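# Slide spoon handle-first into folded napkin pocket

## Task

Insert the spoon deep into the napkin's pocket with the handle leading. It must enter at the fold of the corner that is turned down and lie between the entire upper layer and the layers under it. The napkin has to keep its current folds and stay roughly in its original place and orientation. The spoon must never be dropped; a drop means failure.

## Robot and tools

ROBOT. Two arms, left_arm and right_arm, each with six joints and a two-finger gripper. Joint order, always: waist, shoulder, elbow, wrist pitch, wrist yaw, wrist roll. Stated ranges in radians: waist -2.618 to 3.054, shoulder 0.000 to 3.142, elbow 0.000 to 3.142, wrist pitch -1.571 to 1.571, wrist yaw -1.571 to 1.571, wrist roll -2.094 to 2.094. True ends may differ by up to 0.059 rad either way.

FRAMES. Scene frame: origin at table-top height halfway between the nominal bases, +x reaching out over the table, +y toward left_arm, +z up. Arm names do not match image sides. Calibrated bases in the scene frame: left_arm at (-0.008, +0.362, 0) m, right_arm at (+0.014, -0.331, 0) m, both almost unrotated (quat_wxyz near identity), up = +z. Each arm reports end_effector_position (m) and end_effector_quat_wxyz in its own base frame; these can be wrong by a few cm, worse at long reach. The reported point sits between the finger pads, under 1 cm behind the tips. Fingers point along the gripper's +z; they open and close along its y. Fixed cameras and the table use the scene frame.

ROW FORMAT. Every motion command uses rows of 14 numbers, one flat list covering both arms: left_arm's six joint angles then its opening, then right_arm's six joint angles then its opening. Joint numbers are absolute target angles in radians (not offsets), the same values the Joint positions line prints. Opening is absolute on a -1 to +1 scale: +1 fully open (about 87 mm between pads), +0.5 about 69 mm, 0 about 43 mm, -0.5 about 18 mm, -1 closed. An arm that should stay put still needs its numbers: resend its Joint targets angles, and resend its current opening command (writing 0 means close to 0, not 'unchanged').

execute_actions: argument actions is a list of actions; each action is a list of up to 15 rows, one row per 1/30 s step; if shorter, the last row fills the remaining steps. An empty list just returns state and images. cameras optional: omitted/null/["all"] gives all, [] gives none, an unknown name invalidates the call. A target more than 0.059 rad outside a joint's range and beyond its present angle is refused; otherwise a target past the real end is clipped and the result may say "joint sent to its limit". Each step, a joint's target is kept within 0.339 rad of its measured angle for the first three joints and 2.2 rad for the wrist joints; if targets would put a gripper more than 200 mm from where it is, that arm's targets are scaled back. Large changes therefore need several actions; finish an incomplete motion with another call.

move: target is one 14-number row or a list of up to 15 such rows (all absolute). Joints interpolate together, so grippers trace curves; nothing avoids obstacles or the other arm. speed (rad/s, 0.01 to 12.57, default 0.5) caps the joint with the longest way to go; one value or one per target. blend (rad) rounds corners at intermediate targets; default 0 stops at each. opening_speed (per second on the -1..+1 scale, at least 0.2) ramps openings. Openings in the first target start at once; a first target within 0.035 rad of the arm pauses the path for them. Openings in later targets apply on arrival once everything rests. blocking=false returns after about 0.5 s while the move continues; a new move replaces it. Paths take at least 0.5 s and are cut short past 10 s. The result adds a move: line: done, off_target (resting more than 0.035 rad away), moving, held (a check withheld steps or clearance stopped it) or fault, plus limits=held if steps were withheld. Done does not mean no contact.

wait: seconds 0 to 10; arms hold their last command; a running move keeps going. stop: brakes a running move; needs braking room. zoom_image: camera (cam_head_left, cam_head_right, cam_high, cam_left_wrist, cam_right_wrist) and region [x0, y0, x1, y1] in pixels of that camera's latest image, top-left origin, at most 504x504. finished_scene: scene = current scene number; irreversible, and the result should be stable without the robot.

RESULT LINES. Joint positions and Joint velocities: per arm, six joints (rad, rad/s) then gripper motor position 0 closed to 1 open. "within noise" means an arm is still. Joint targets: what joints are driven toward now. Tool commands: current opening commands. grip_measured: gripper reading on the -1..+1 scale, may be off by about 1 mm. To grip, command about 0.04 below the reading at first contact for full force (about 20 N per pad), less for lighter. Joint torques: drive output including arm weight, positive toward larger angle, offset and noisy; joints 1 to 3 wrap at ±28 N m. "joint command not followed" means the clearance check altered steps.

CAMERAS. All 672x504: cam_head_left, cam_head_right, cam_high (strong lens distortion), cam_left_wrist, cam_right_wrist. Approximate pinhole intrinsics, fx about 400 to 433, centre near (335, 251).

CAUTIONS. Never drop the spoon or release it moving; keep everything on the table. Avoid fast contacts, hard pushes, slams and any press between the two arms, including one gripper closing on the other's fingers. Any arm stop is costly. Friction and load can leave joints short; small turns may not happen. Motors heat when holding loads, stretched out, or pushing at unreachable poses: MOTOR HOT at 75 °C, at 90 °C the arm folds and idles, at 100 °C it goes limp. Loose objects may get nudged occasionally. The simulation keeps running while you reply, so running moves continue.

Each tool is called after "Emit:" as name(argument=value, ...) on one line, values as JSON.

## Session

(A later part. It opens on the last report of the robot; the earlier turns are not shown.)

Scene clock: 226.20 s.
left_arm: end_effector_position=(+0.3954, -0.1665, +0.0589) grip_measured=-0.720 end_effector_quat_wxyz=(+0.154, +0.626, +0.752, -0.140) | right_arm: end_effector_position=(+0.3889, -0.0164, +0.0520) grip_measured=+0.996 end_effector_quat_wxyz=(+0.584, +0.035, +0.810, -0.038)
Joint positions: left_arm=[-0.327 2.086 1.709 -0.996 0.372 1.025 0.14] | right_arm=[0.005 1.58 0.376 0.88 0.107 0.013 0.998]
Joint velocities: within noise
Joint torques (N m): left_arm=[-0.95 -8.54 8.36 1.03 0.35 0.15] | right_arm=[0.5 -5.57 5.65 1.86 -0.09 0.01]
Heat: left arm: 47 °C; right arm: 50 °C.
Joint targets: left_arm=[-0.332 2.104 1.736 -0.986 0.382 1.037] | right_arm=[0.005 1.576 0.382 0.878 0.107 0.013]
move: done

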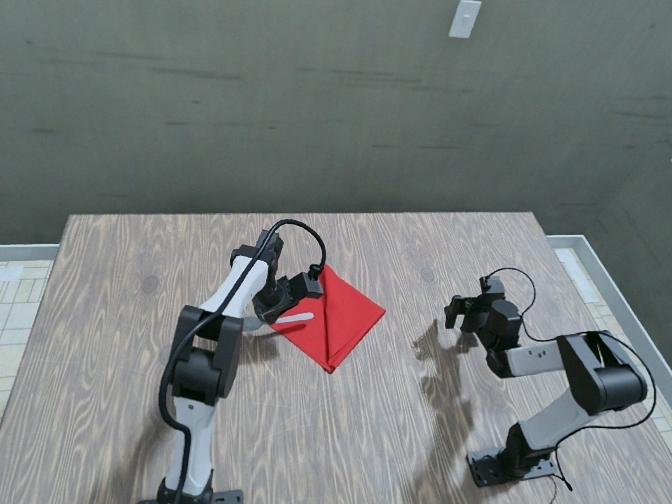

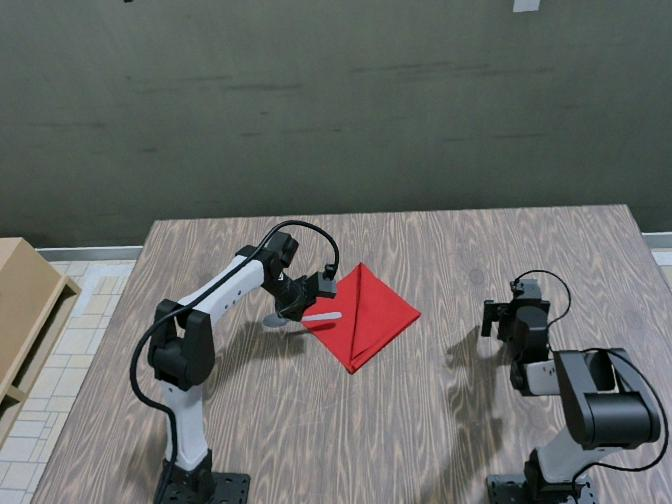

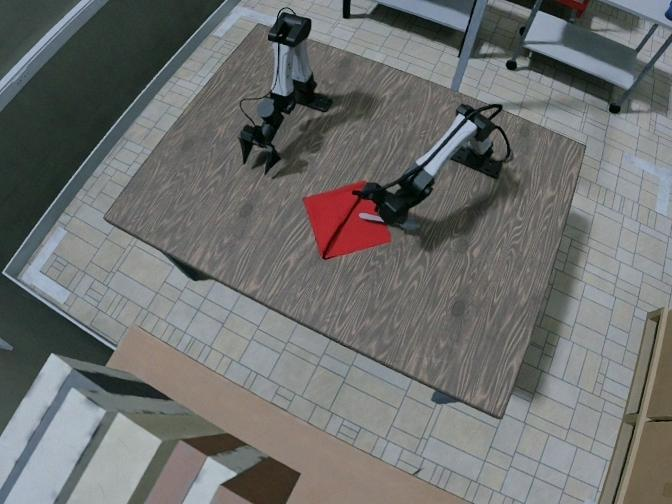

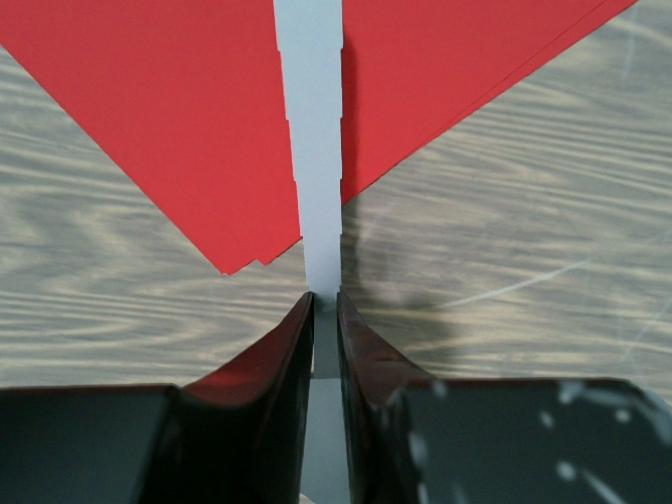

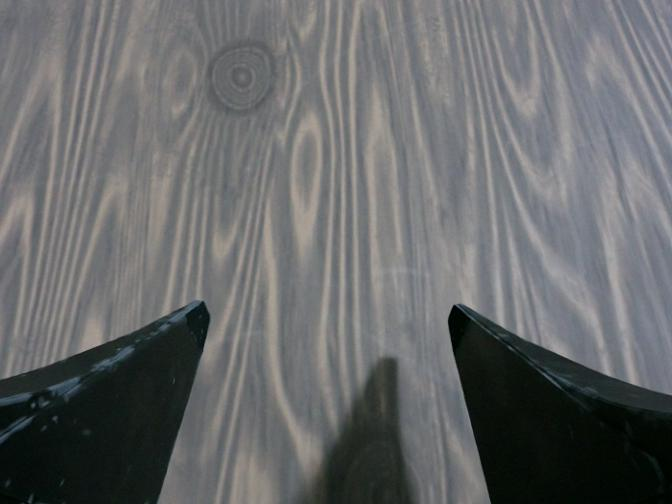

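Emit:
zoom_image(camera="cam_head_left", region=[230, 250, 400, 380])

Emit:
zoom_image(camera="cam_high", region=[290, 160, 440, 270])

Emit:
zoom_image(camera="cam_head_right", region=[250, 250, 430, 385])

Scaled by 2.965 from the camera's 672x504 image, which has a finer 960x720 frame.

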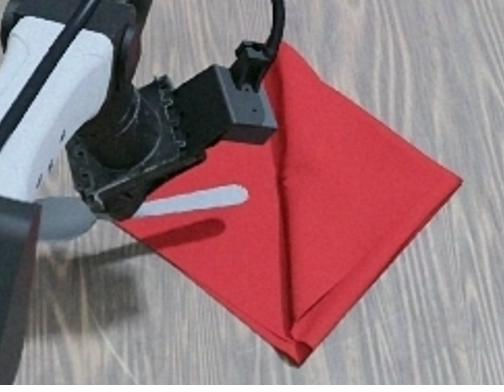

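Scaled by 3.360 from the camera's 672x504 image, which has a finer 960x720 frame.

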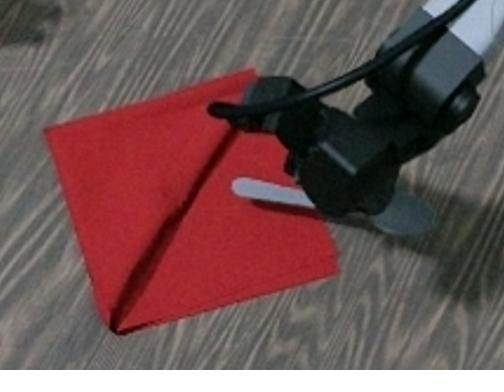

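Scaled by 2.800 from the camera's 672x504 image, which has a finer 960x720 frame.

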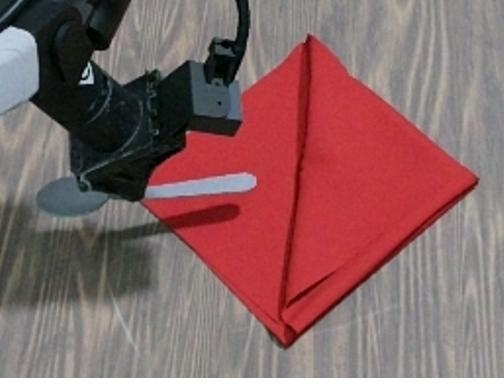

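Emit:
move(target=[-0.358, 2.2201, 1.8554, -0.9909, 0.365, 1.02, -0.9, 0.005, 1.576, 0.382, 0.878, 0.107, 0.013, 1], speed=0.3, cameras=["cam_left_wrist", "cam_head_left", "cam_head_right", "cam_high"])

Emit:
zoom_image(camera="cam_head_left", region=[230, 250, 400, 380])

Emit:
zoom_image(camera="cam_head_right", region=[280, 250, 430, 385])

Emit:
zoom_image(camera="cam_high", region=[290, 160, 440, 270])

Scene clock: 251.70 s.
left_arm: end_effector_position=(+0.4167, -0.1863, +0.0431) grip_measured=-0.720 end_effector_quat_wxyz=(+0.154, +0.636, +0.743, -0.141) | right_arm: end_effector_position=(+0.3889, -0.0164, +0.0520) grip_measured=+0.996 end_effector_quat_wxyz=(+0.584, +0.035, +0.810, -0.038)
Joint positions: left_arm=[-0.354 2.204 1.83 -0.994 0.371 1.025 0.14] | right_arm=[0.005 1.58 0.376 0.88 0.107 0.013 0.998]
Joint velocities: within noise
Joint torques (N m): left_arm=[-0.92 -9.37 8.21 0.95 0.18 -0.03] | right_arm=[0.25 -6.06 5.59 1.83 -0.16 -0.01]
Heat: left arm: 47 °C; right arm: 50 °C.
Joint targets: left_arm=[-0.358 2.220 1.856 -0.991 0.365 1.020] | right_arm=[0.005 1.576 0.382 0.878 0.107 0.013]
move: done
Images, in order (width x height): cam_head_left 672x504, cam_head_right 672x504, cam_high 672x504, cam_left_wrist 672x504.

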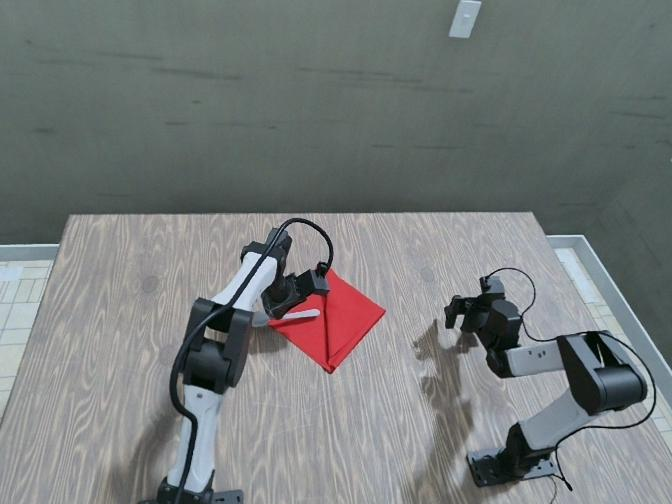

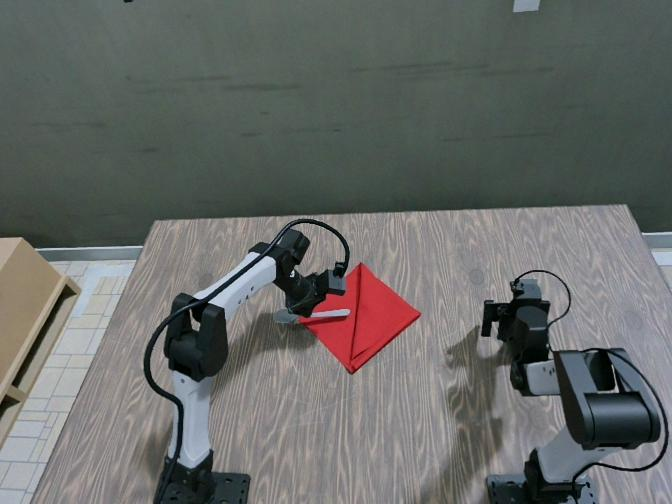

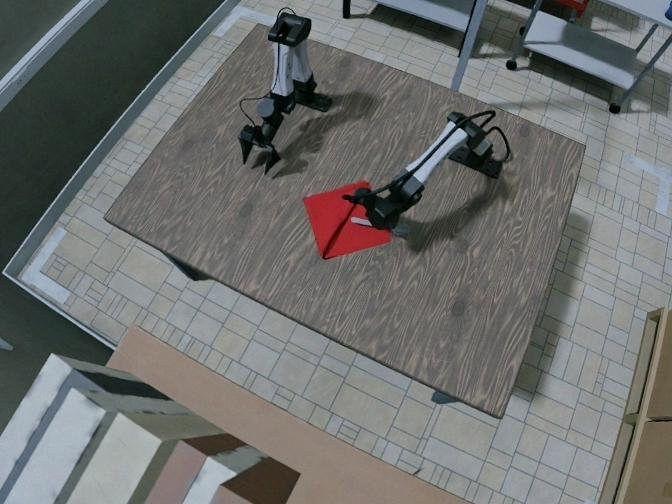

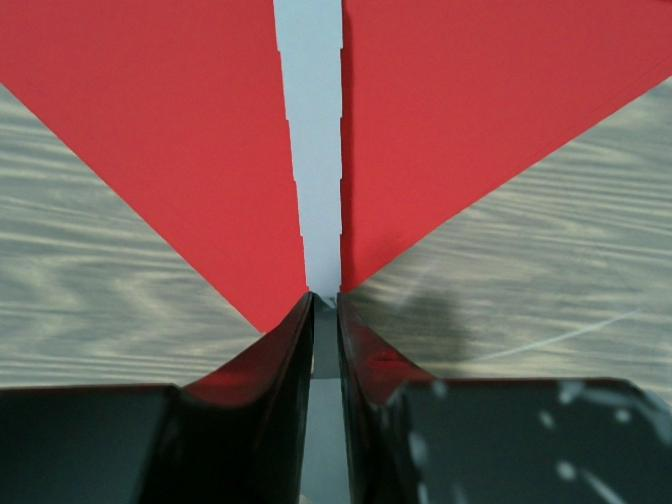

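Scaled by 2.965 from the camera's 672x504 image, which has a finer 960x720 frame.

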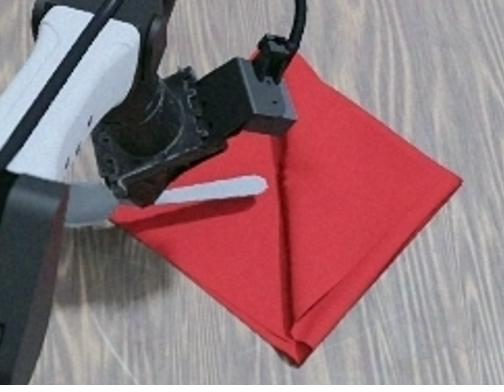

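Scaled by 3.360 from the camera's 672x504 image, which has a finer 960x720 frame.

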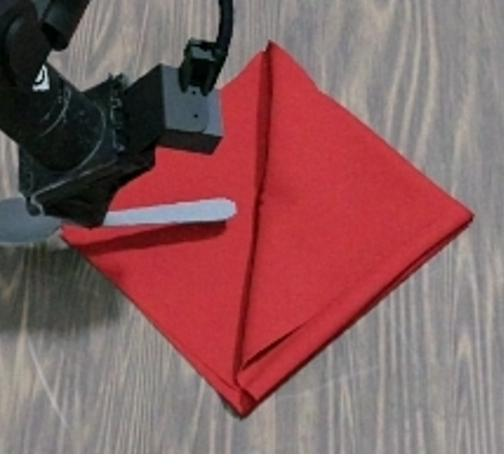

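Scaled by 3.360 from the camera's 672x504 image, which has a finer 960x720 frame.

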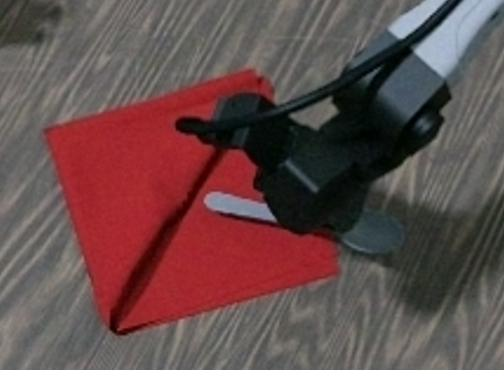

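Emit:
move(target=[-0.358, 2.2311, 1.778, -0.926, 0.365, 1.02, -0.9, 0.005, 1.576, 0.382, 0.878, 0.107, 0.013, 1], speed=0.15, cameras=["cam_left_wrist", "cam_head_left", "cam_head_right"])

Emit:
zoom_image(camera="cam_head_left", region=[260, 270, 360, 350])

Emit:
zoom_image(camera="cam_head_right", region=[290, 280, 390, 360])

Scene clock: 257.93 s.
left_arm: end_effector_position=(+0.4163, -0.1861, +0.0267) grip_measured=-0.720 end_effector_quat_wxyz=(+0.154, +0.636, +0.743, -0.141) | right_arm: end_effector_position=(+0.3889, -0.0164, +0.0520) grip_measured=+0.996 end_effector_quat_wxyz=(+0.584, +0.035, +0.810, -0.038)
Joint positions: left_arm=[-0.354 2.215 1.782 -0.937 0.371 1.025 0.14] | right_arm=[0.005 1.58 0.376 0.88 0.107 0.013 0.998]
Joint velocities: within noise
Joint torques (N m): left_arm=[-0.94 -9.43 5.76 1.04 0.18 -0.03] | right_arm=[0.34 -5.9 5.59 1.84 -0.12 -0.02]
Heat: left arm: 48 °C; right arm: 50 °C.
Joint targets: left_arm=[-0.358 2.231 1.778 -0.926 0.365 1.020] | right_arm=[0.005 1.576 0.382 0.878 0.107 0.013]
move: done
Images, in order (width x height): cam_head_left 672x504, cam_head_right 672x504, cam_left_wrist 672x504.

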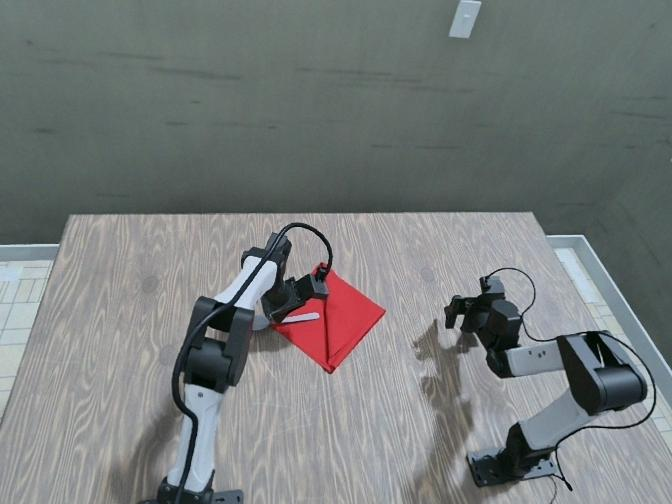

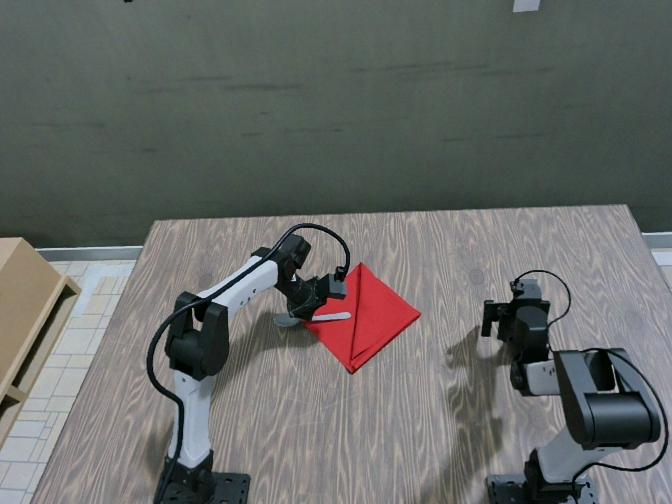

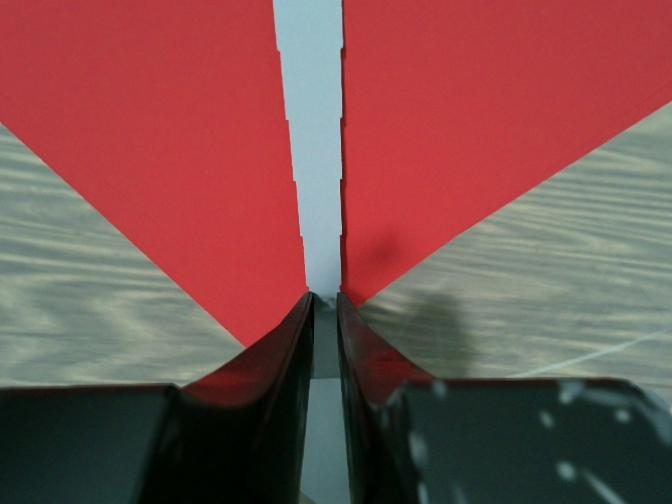

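Scaled by 5.040 from the camera's 672x504 image, which has a finer 960x720 frame.

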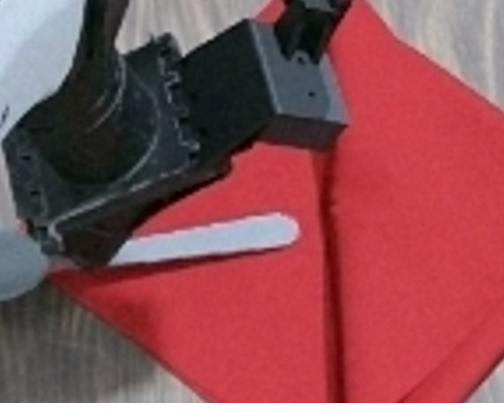

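Scaled by 5.040 from the camera's 672x504 image, which has a finer 960x720 frame.

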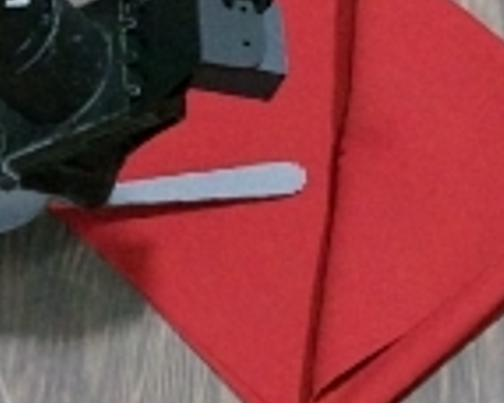

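Emit:
move(target=[-0.358, 2.2431, 1.778, -0.914, 0.365, 1.02, -0.9, 0.005, 1.576, 0.382, 0.878, 0.107, 0.013, 1], speed=0.1, cameras=["cam_left_wrist", "cam_head_left", "cam_head_right"])

Emit:
zoom_image(camera="cam_head_left", region=[260, 270, 360, 350])

Emit:
zoom_image(camera="cam_head_right", region=[290, 280, 390, 360])

Scene clock: 262.50 s.
left_arm: end_effector_position=(+0.4184, -0.1869, +0.0229) grip_measured=-0.720 end_effector_quat_wxyz=(+0.155, +0.636, +0.742, -0.140) | right_arm: end_effector_position=(+0.3889, -0.0164, +0.0520) grip_measured=+0.996 end_effector_quat_wxyz=(+0.584, +0.035, +0.810, -0.038)
Joint positions: left_arm=[-0.354 2.224 1.782 -0.925 0.371 1.025 0.14] | right_arm=[0.005 1.58 0.376 0.88 0.107 0.013 0.998]
Joint velocities: within noise
Joint torques (N m): left_arm=[-0.92 -9.31 5.72 1.05 0.2 -0.03] | right_arm=[0.16 -5.83 5.61 1.87 -0.15 -0.03]
Heat: left arm: 48 °C; right arm: 50 °C.
Joint targets: left_arm=[-0.358 2.243 1.778 -0.914 0.365 1.020] | right_arm=[0.005 1.576 0.382 0.878 0.107 0.013]
move: done
Images, in order (width x height): cam_head_left 672x504, cam_head_right 672x504, cam_left_wrist 672x504.

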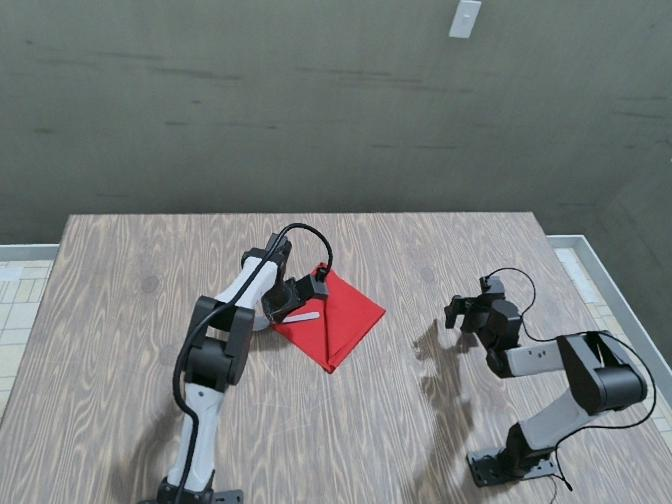

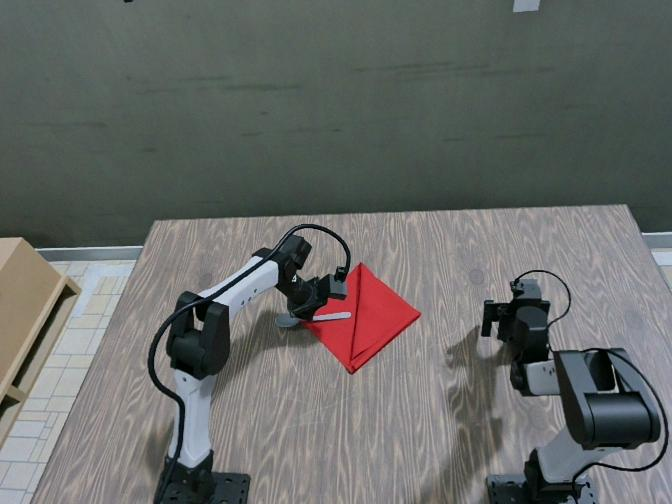

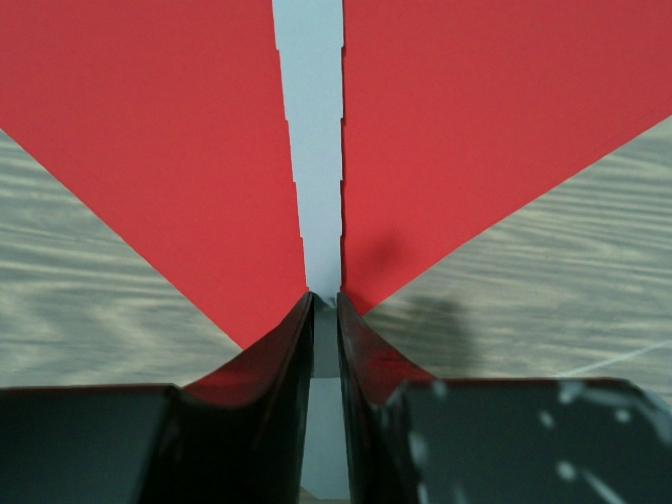

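Scaled by 5.040 from the camera's 672x504 image, which has a finer 960x720 frame.

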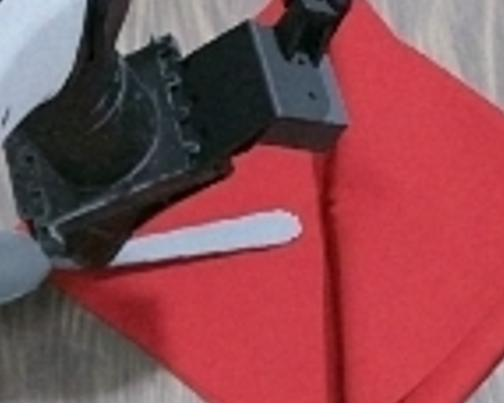

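Scaled by 5.040 from the camera's 672x504 image, which has a finer 960x720 frame.

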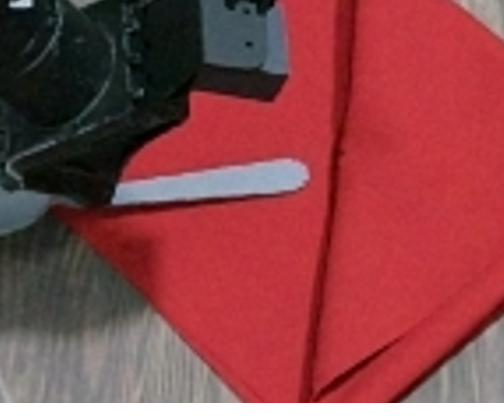

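Emit:
move(target=[-0.4132, 2.3088, 1.9144, -0.956, 0.3527, 0.9628, -0.9, 0.005, 1.576, 0.382, 0.878, 0.107, 0.013, 1], speed=0.12, cameras=["cam_left_wrist", "cam_head_left", "cam_head_right"])

Emit:
zoom_image(camera="cam_head_left", region=[260, 260, 390, 380])

Emit:
zoom_image(camera="cam_head_right", region=[290, 260, 420, 380])

Scene clock: 276.33 s.
left_arm: end_effector_position=(+0.4251, -0.2155, +0.0233) grip_measured=-0.720 end_effector_quat_wxyz=(+0.156, +0.639, +0.740, -0.140) | right_arm: end_effector_position=(+0.3889, -0.0164, +0.0520) grip_measured=+0.996 end_effector_quat_wxyz=(+0.584, +0.035, +0.810, -0.038)
Joint positions: left_arm=[-0.407 2.288 1.889 -0.947 0.36 0.975 0.14] | right_arm=[0.005 1.58 0.376 0.88 0.107 0.013 0.998]
Joint velocities: within noise
Joint torques (N m): left_arm=[-1.1 -9.61 8.25 0.86 0.16 -0.1] | right_arm=[0.38 -5.59 5.59 1.81 -0.12 0]
Heat: left arm: 48 °C; right arm: 50 °C.
Joint targets: left_arm=[-0.413 2.309 1.914 -0.956 0.353 0.963] | right_arm=[0.005 1.576 0.382 0.878 0.107 0.013]
move: done
Images, in order (width x height): cam_head_left 672x504, cam_head_right 672x504, cam_left_wrist 672x504.

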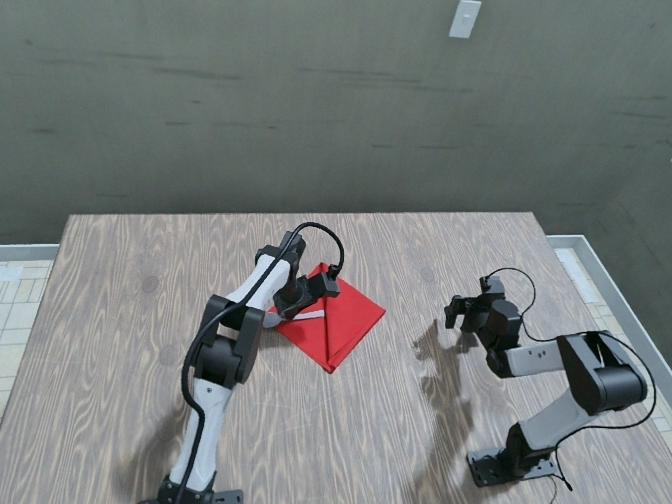

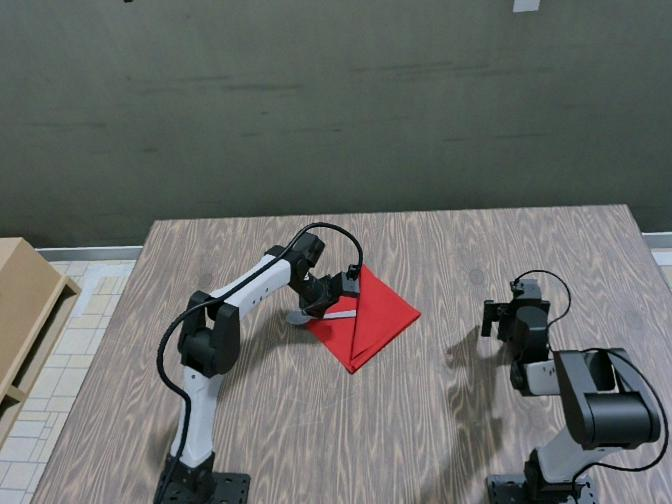

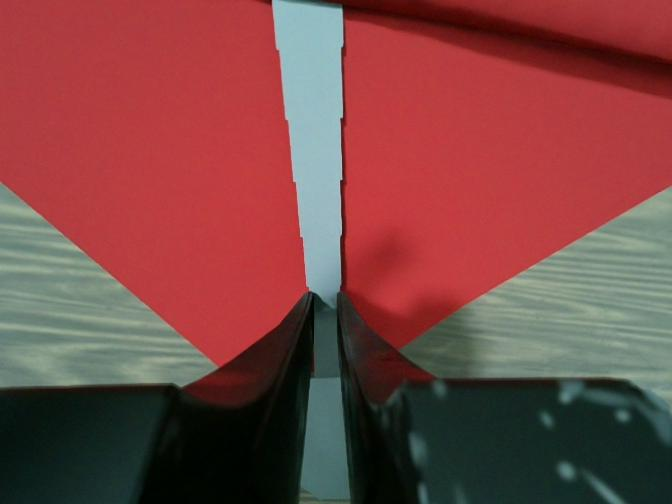

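Scaled by 3.877 from the camera's 672x504 image, which has a finer 960x720 frame.

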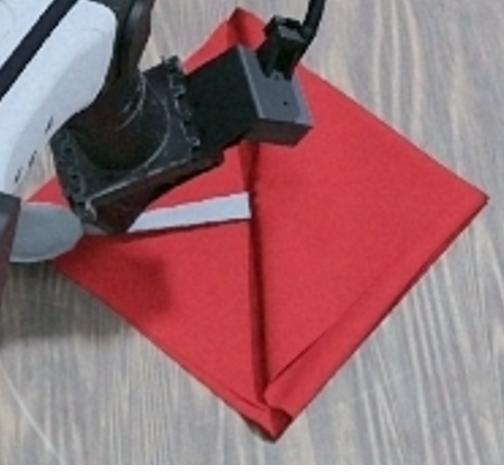

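Scaled by 3.877 from the camera's 672x504 image, which has a finer 960x720 frame.

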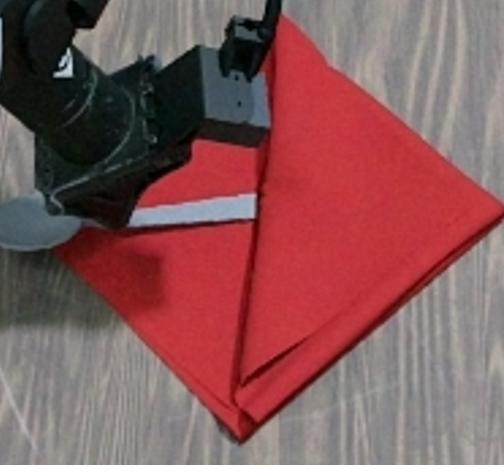

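Emit:
zoom_image(camera="cam_left_wrist", region=[180, 0, 480, 160])

Scaled by 1.680 from the camera's 672x504 image, which has a finer 960x720 frame.

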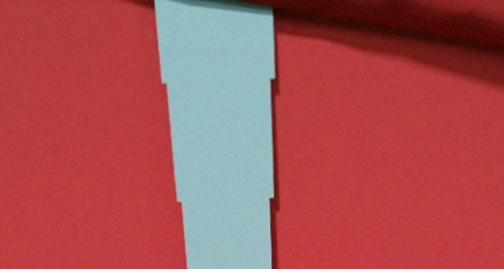

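Emit:
move(target=[-0.4645, 2.3871, 2.0481, -0.9938, 0.3403, 0.910, -0.9, 0.005, 1.576, 0.382, 0.878, 0.107, 0.013, 1], speed=0.12, cameras=["cam_left_wrist", "cam_head_left", "cam_head_right"])

Emit:
zoom_image(camera="cam_head_left", region=[260, 260, 390, 380])

Emit:
zoom_image(camera="cam_head_right", region=[290, 260, 420, 380])

Scene clock: 283.13 s.
left_arm: end_effector_position=(+0.4315, -0.2443, +0.0234) grip_measured=-0.720 end_effector_quat_wxyz=(+0.156, +0.639, +0.741, -0.139) | right_arm: end_effector_position=(+0.3889, -0.0164, +0.0520) grip_measured=+0.996 end_effector_quat_wxyz=(+0.584, +0.035, +0.810, -0.038)
Joint positions: left_arm=[-0.458 2.366 2.022 -0.984 0.347 0.922 0.14] | right_arm=[0.005 1.58 0.376 0.88 0.107 0.013 0.998]
Joint velocities: within noise
Joint torques (N m): left_arm=[-1.16 -10.07 8.39 0.87 0.15 -0.1] | right_arm=[0.27 -5.64 5.48 1.9 -0.15 -0.01]
Heat: left arm: 49 °C; right arm: 50 °C.
Joint targets: left_arm=[-0.465 2.387 2.048 -0.994 0.340 0.910] | right_arm=[0.005 1.576 0.382 0.878 0.107 0.013]
move: done
Images, in order (width x height): cam_head_left 672x504, cam_head_right 672x504, cam_left_wrist 672x504.

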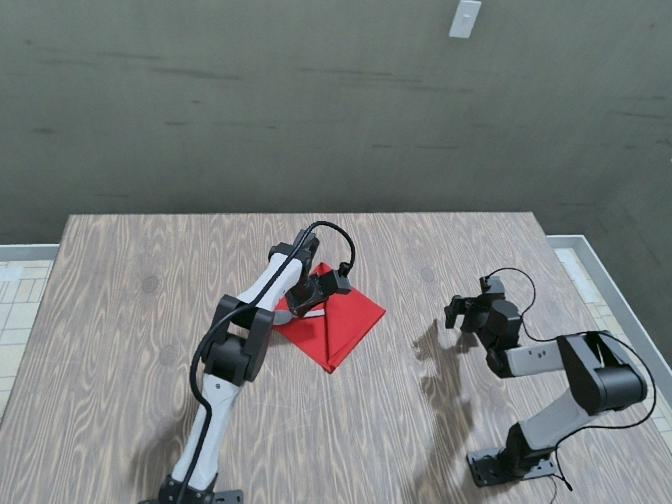

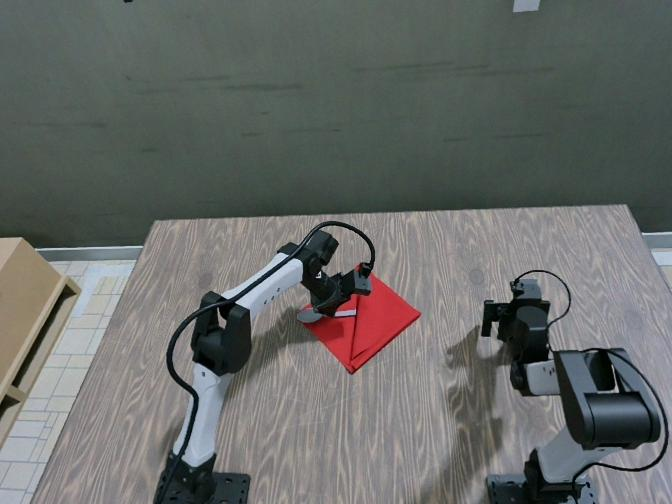

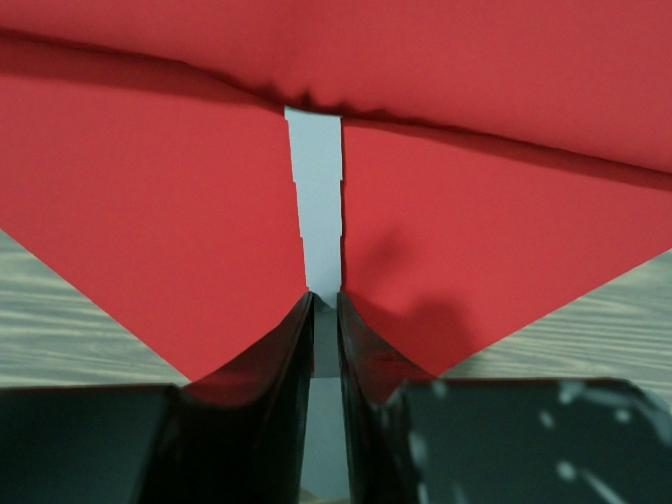

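Scaled by 3.877 from the camera's 672x504 image, which has a finer 960x720 frame.

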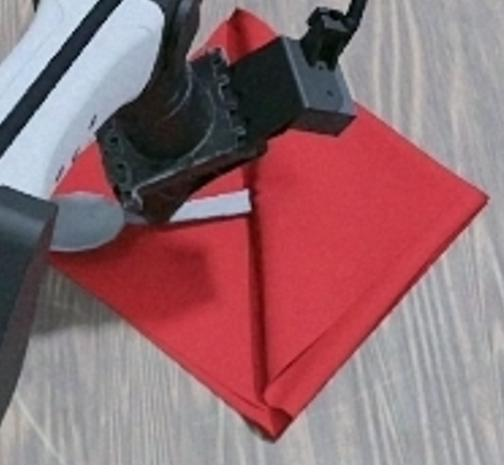

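Scaled by 3.877 from the camera's 672x504 image, which has a finer 960x720 frame.

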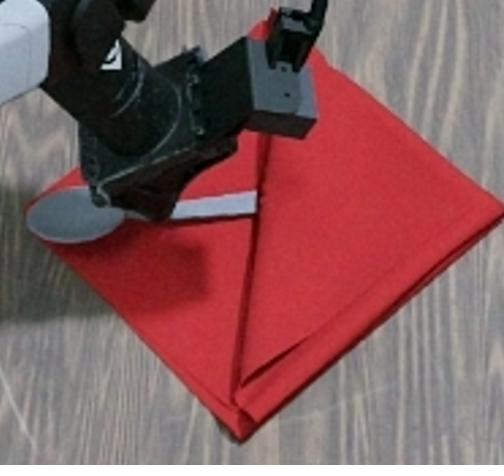

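Emit:
move(target=[-0.5117, 2.4841, 2.220, -1.0531, 0.3281, 0.8617, -0.9, 0.005, 1.576, 0.382, 0.878, 0.107, 0.013, 1], speed=0.14, cameras=["cam_left_wrist", "cam_head_left", "cam_head_right"])

Emit:
zoom_image(camera="cam_head_right", region=[290, 260, 420, 380])

Scene clock: 288.60 s.
left_arm: end_effector_position=(+0.4380, -0.2733, +0.0235) grip_measured=-0.720 end_effector_quat_wxyz=(+0.155, +0.638, +0.741, -0.139) | right_arm: end_effector_position=(+0.3889, -0.0164, +0.0520) grip_measured=+0.996 end_effector_quat_wxyz=(+0.584, +0.035, +0.810, -0.038)
Joint positions: left_arm=[-0.505 2.462 2.194 -1.044 0.335 0.874 0.14] | right_arm=[0.005 1.58 0.376 0.88 0.107 0.013 0.998]
Joint velocities: within noise
Joint torques (N m): left_arm=[-1.13 -10.59 8.44 0.95 0.15 -0.1] | right_arm=[0.24 -5.85 5.44 1.83 -0.14 -0.03]
Heat: left arm: 50 °C; right arm: 50 °C.
Joint targets: left_arm=[-0.512 2.484 2.220 -1.053 0.328 0.862] | right_arm=[0.005 1.576 0.382 0.878 0.107 0.013]
move: done
Images, in order (width x height): cam_head_left 672x504, cam_head_right 672x504, cam_left_wrist 672x504.

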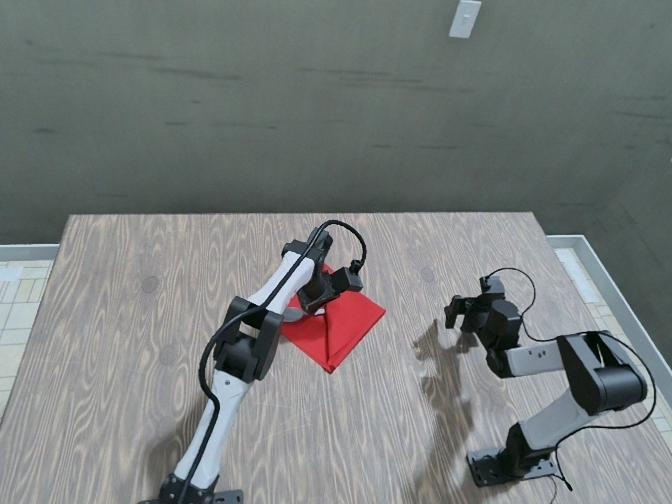

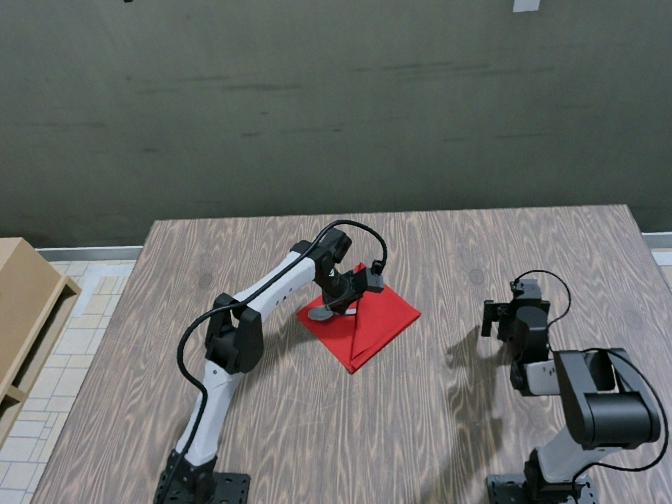

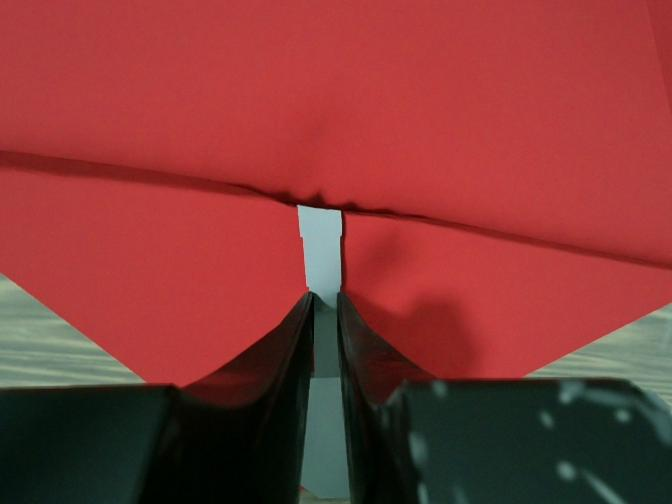

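Scaled by 3.877 from the camera's 672x504 image, which has a finer 960x720 frame.

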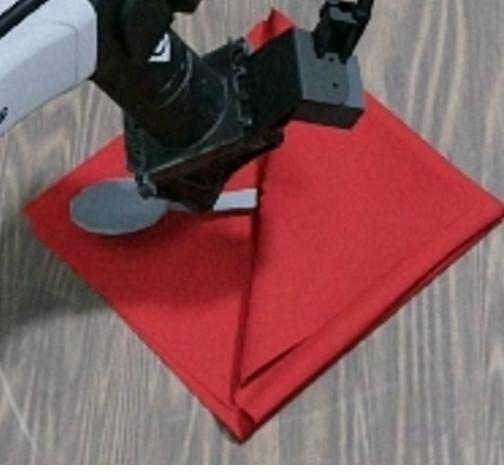

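Emit:
move(target=[-0.5484, 2.5906, 2.4163, -1.1312, 0.3181, 0.8244, -0.9, 0.005, 1.576, 0.382, 0.878, 0.107, 0.013, 1], speed=0.14, cameras=["cam_left_wrist", "cam_head_left", "cam_head_right"])

Emit:
zoom_image(camera="cam_head_right", region=[290, 260, 420, 380])

Scene clock: 294.27 s.
left_arm: end_effector_position=(+0.4436, -0.2978, +0.0241) grip_measured=-0.720 end_effector_quat_wxyz=(+0.156, +0.638, +0.741, -0.139) | right_arm: end_effector_position=(+0.3889, -0.0164, +0.0520) grip_measured=+0.996 end_effector_quat_wxyz=(+0.584, +0.035, +0.810, -0.038)
Joint positions: left_arm=[-0.541 2.568 2.39 -1.122 0.325 0.836 0.14] | right_arm=[0.005 1.58 0.376 0.88 0.107 0.013 0.998]
Joint velocities: within noise
Joint torques (N m): left_arm=[-1.21 -11.04 8.43 0.95 0.14 -0.09] | right_arm=[0.28 -5.52 5.52 1.86 -0.14 0.02]
Heat: left arm: 51 °C; right arm: 50 °C.
Joint targets: left_arm=[-0.548 2.591 2.416 -1.131 0.318 0.824] | right_arm=[0.005 1.576 0.382 0.878 0.107 0.013]
move: done
Images, in order (width x height): cam_head_left 672x504, cam_head_right 672x504, cam_left_wrist 672x504.

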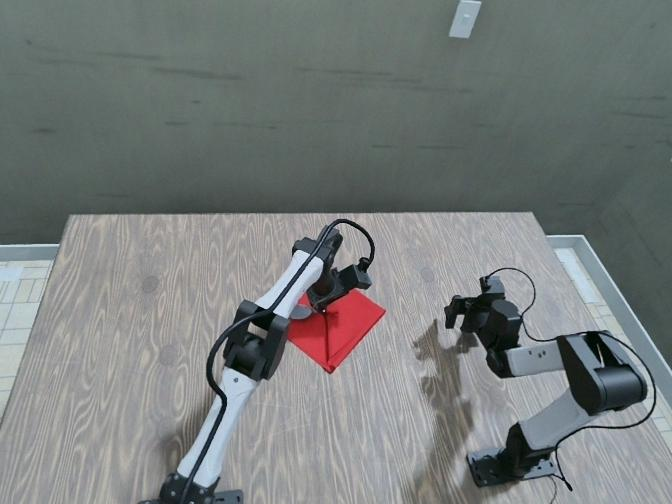

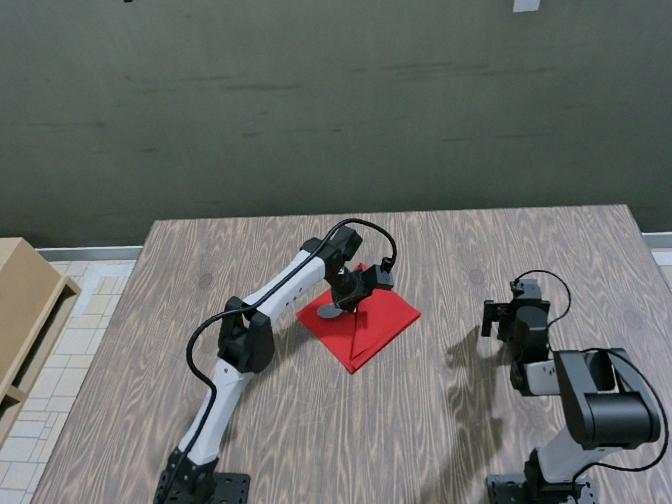

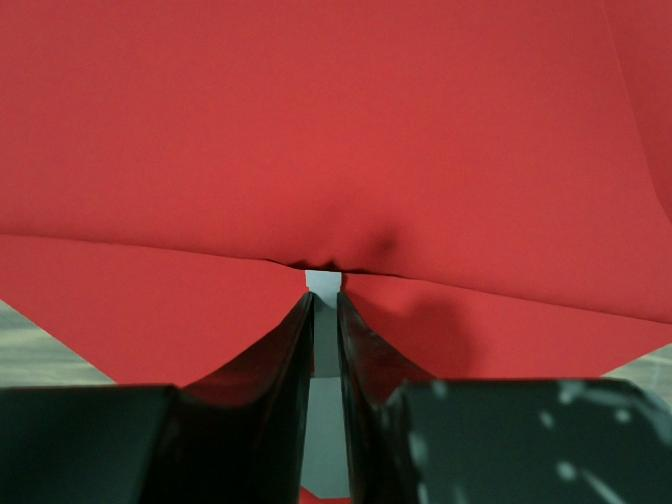

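Scaled by 3.877 from the camera's 672x504 image, which has a finer 960x720 frame.

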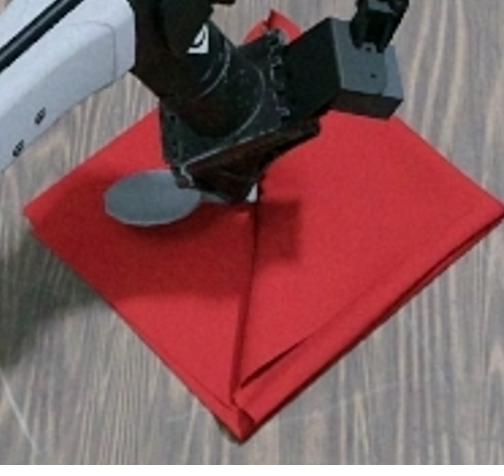

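Emit:
move(target=[-0.517, 2.4528, 2.167, -0.928, 0.389, 0.826, -0.9, 0.005, 1.576, 0.382, 0.878, 0.107, 0.013, 1], speed=0.12, cameras=["cam_left_wrist", "cam_head_left", "cam_head_right"])

Emit:
zoom_image(camera="cam_head_right", region=[290, 260, 420, 380])

Scene clock: 304.57 s.
left_arm: end_effector_position=(+0.4427, -0.2989, +0.0154) grip_measured=-0.720 end_effector_quat_wxyz=(+0.185, +0.632, +0.734, -0.163) | right_arm: end_effector_position=(+0.3889, -0.0164, +0.0520) grip_measured=+0.996 end_effector_quat_wxyz=(+0.584, +0.035, +0.810, -0.038)
Joint positions: left_arm=[-0.523 2.483 2.182 -0.947 0.387 0.835 0.14] | right_arm=[0.005 1.58 0.376 0.88 0.107 0.013 0.998]
Joint velocities: within noise
Joint torques (N m): left_arm=[0.23 -14.87 5.09 1.4 0.26 -0.07] | right_arm=[0.38 -5.6 5.53 1.82 -0.16 -0.03]
Heat: left arm: 54 °C; right arm: 50 °C.
Joint targets: left_arm=[-0.517 2.453 2.167 -0.928 0.389 0.826] | right_arm=[0.005 1.576 0.382 0.878 0.107 0.013]
move: done
Images, in order (width x height): cam_head_left 672x504, cam_head_right 672x504, cam_left_wrist 672x504.

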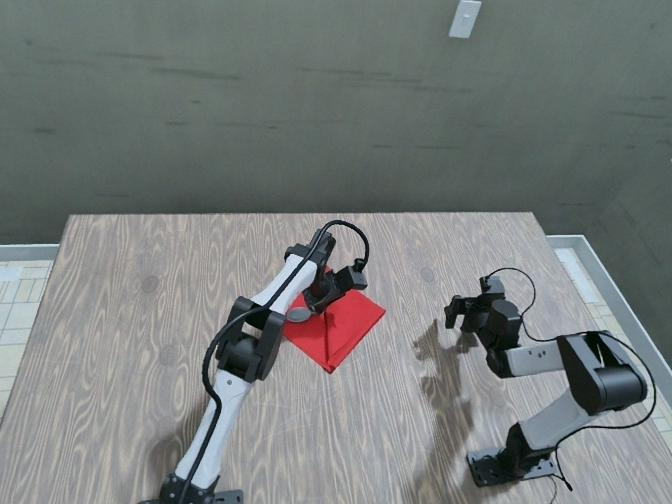

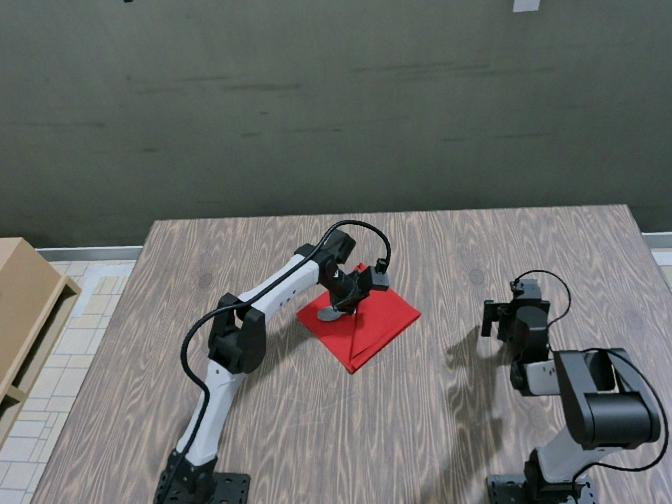

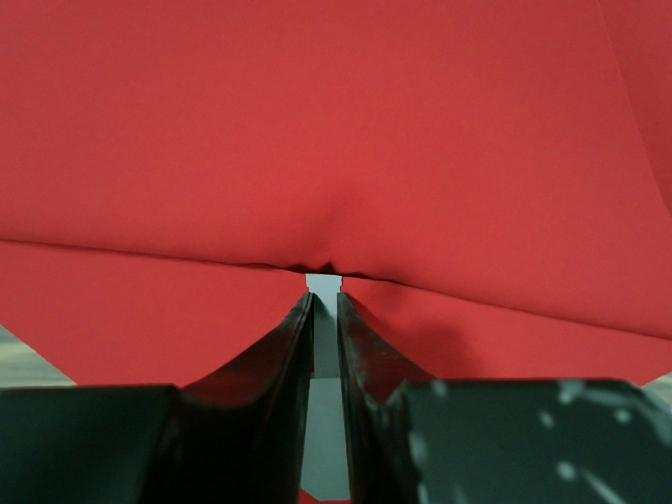

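Scaled by 3.877 from the camera's 672x504 image, which has a finer 960x720 frame.

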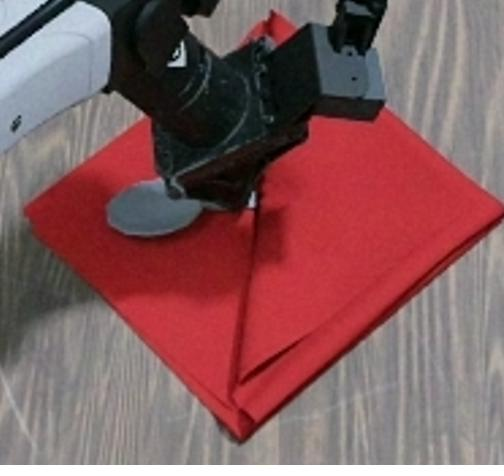

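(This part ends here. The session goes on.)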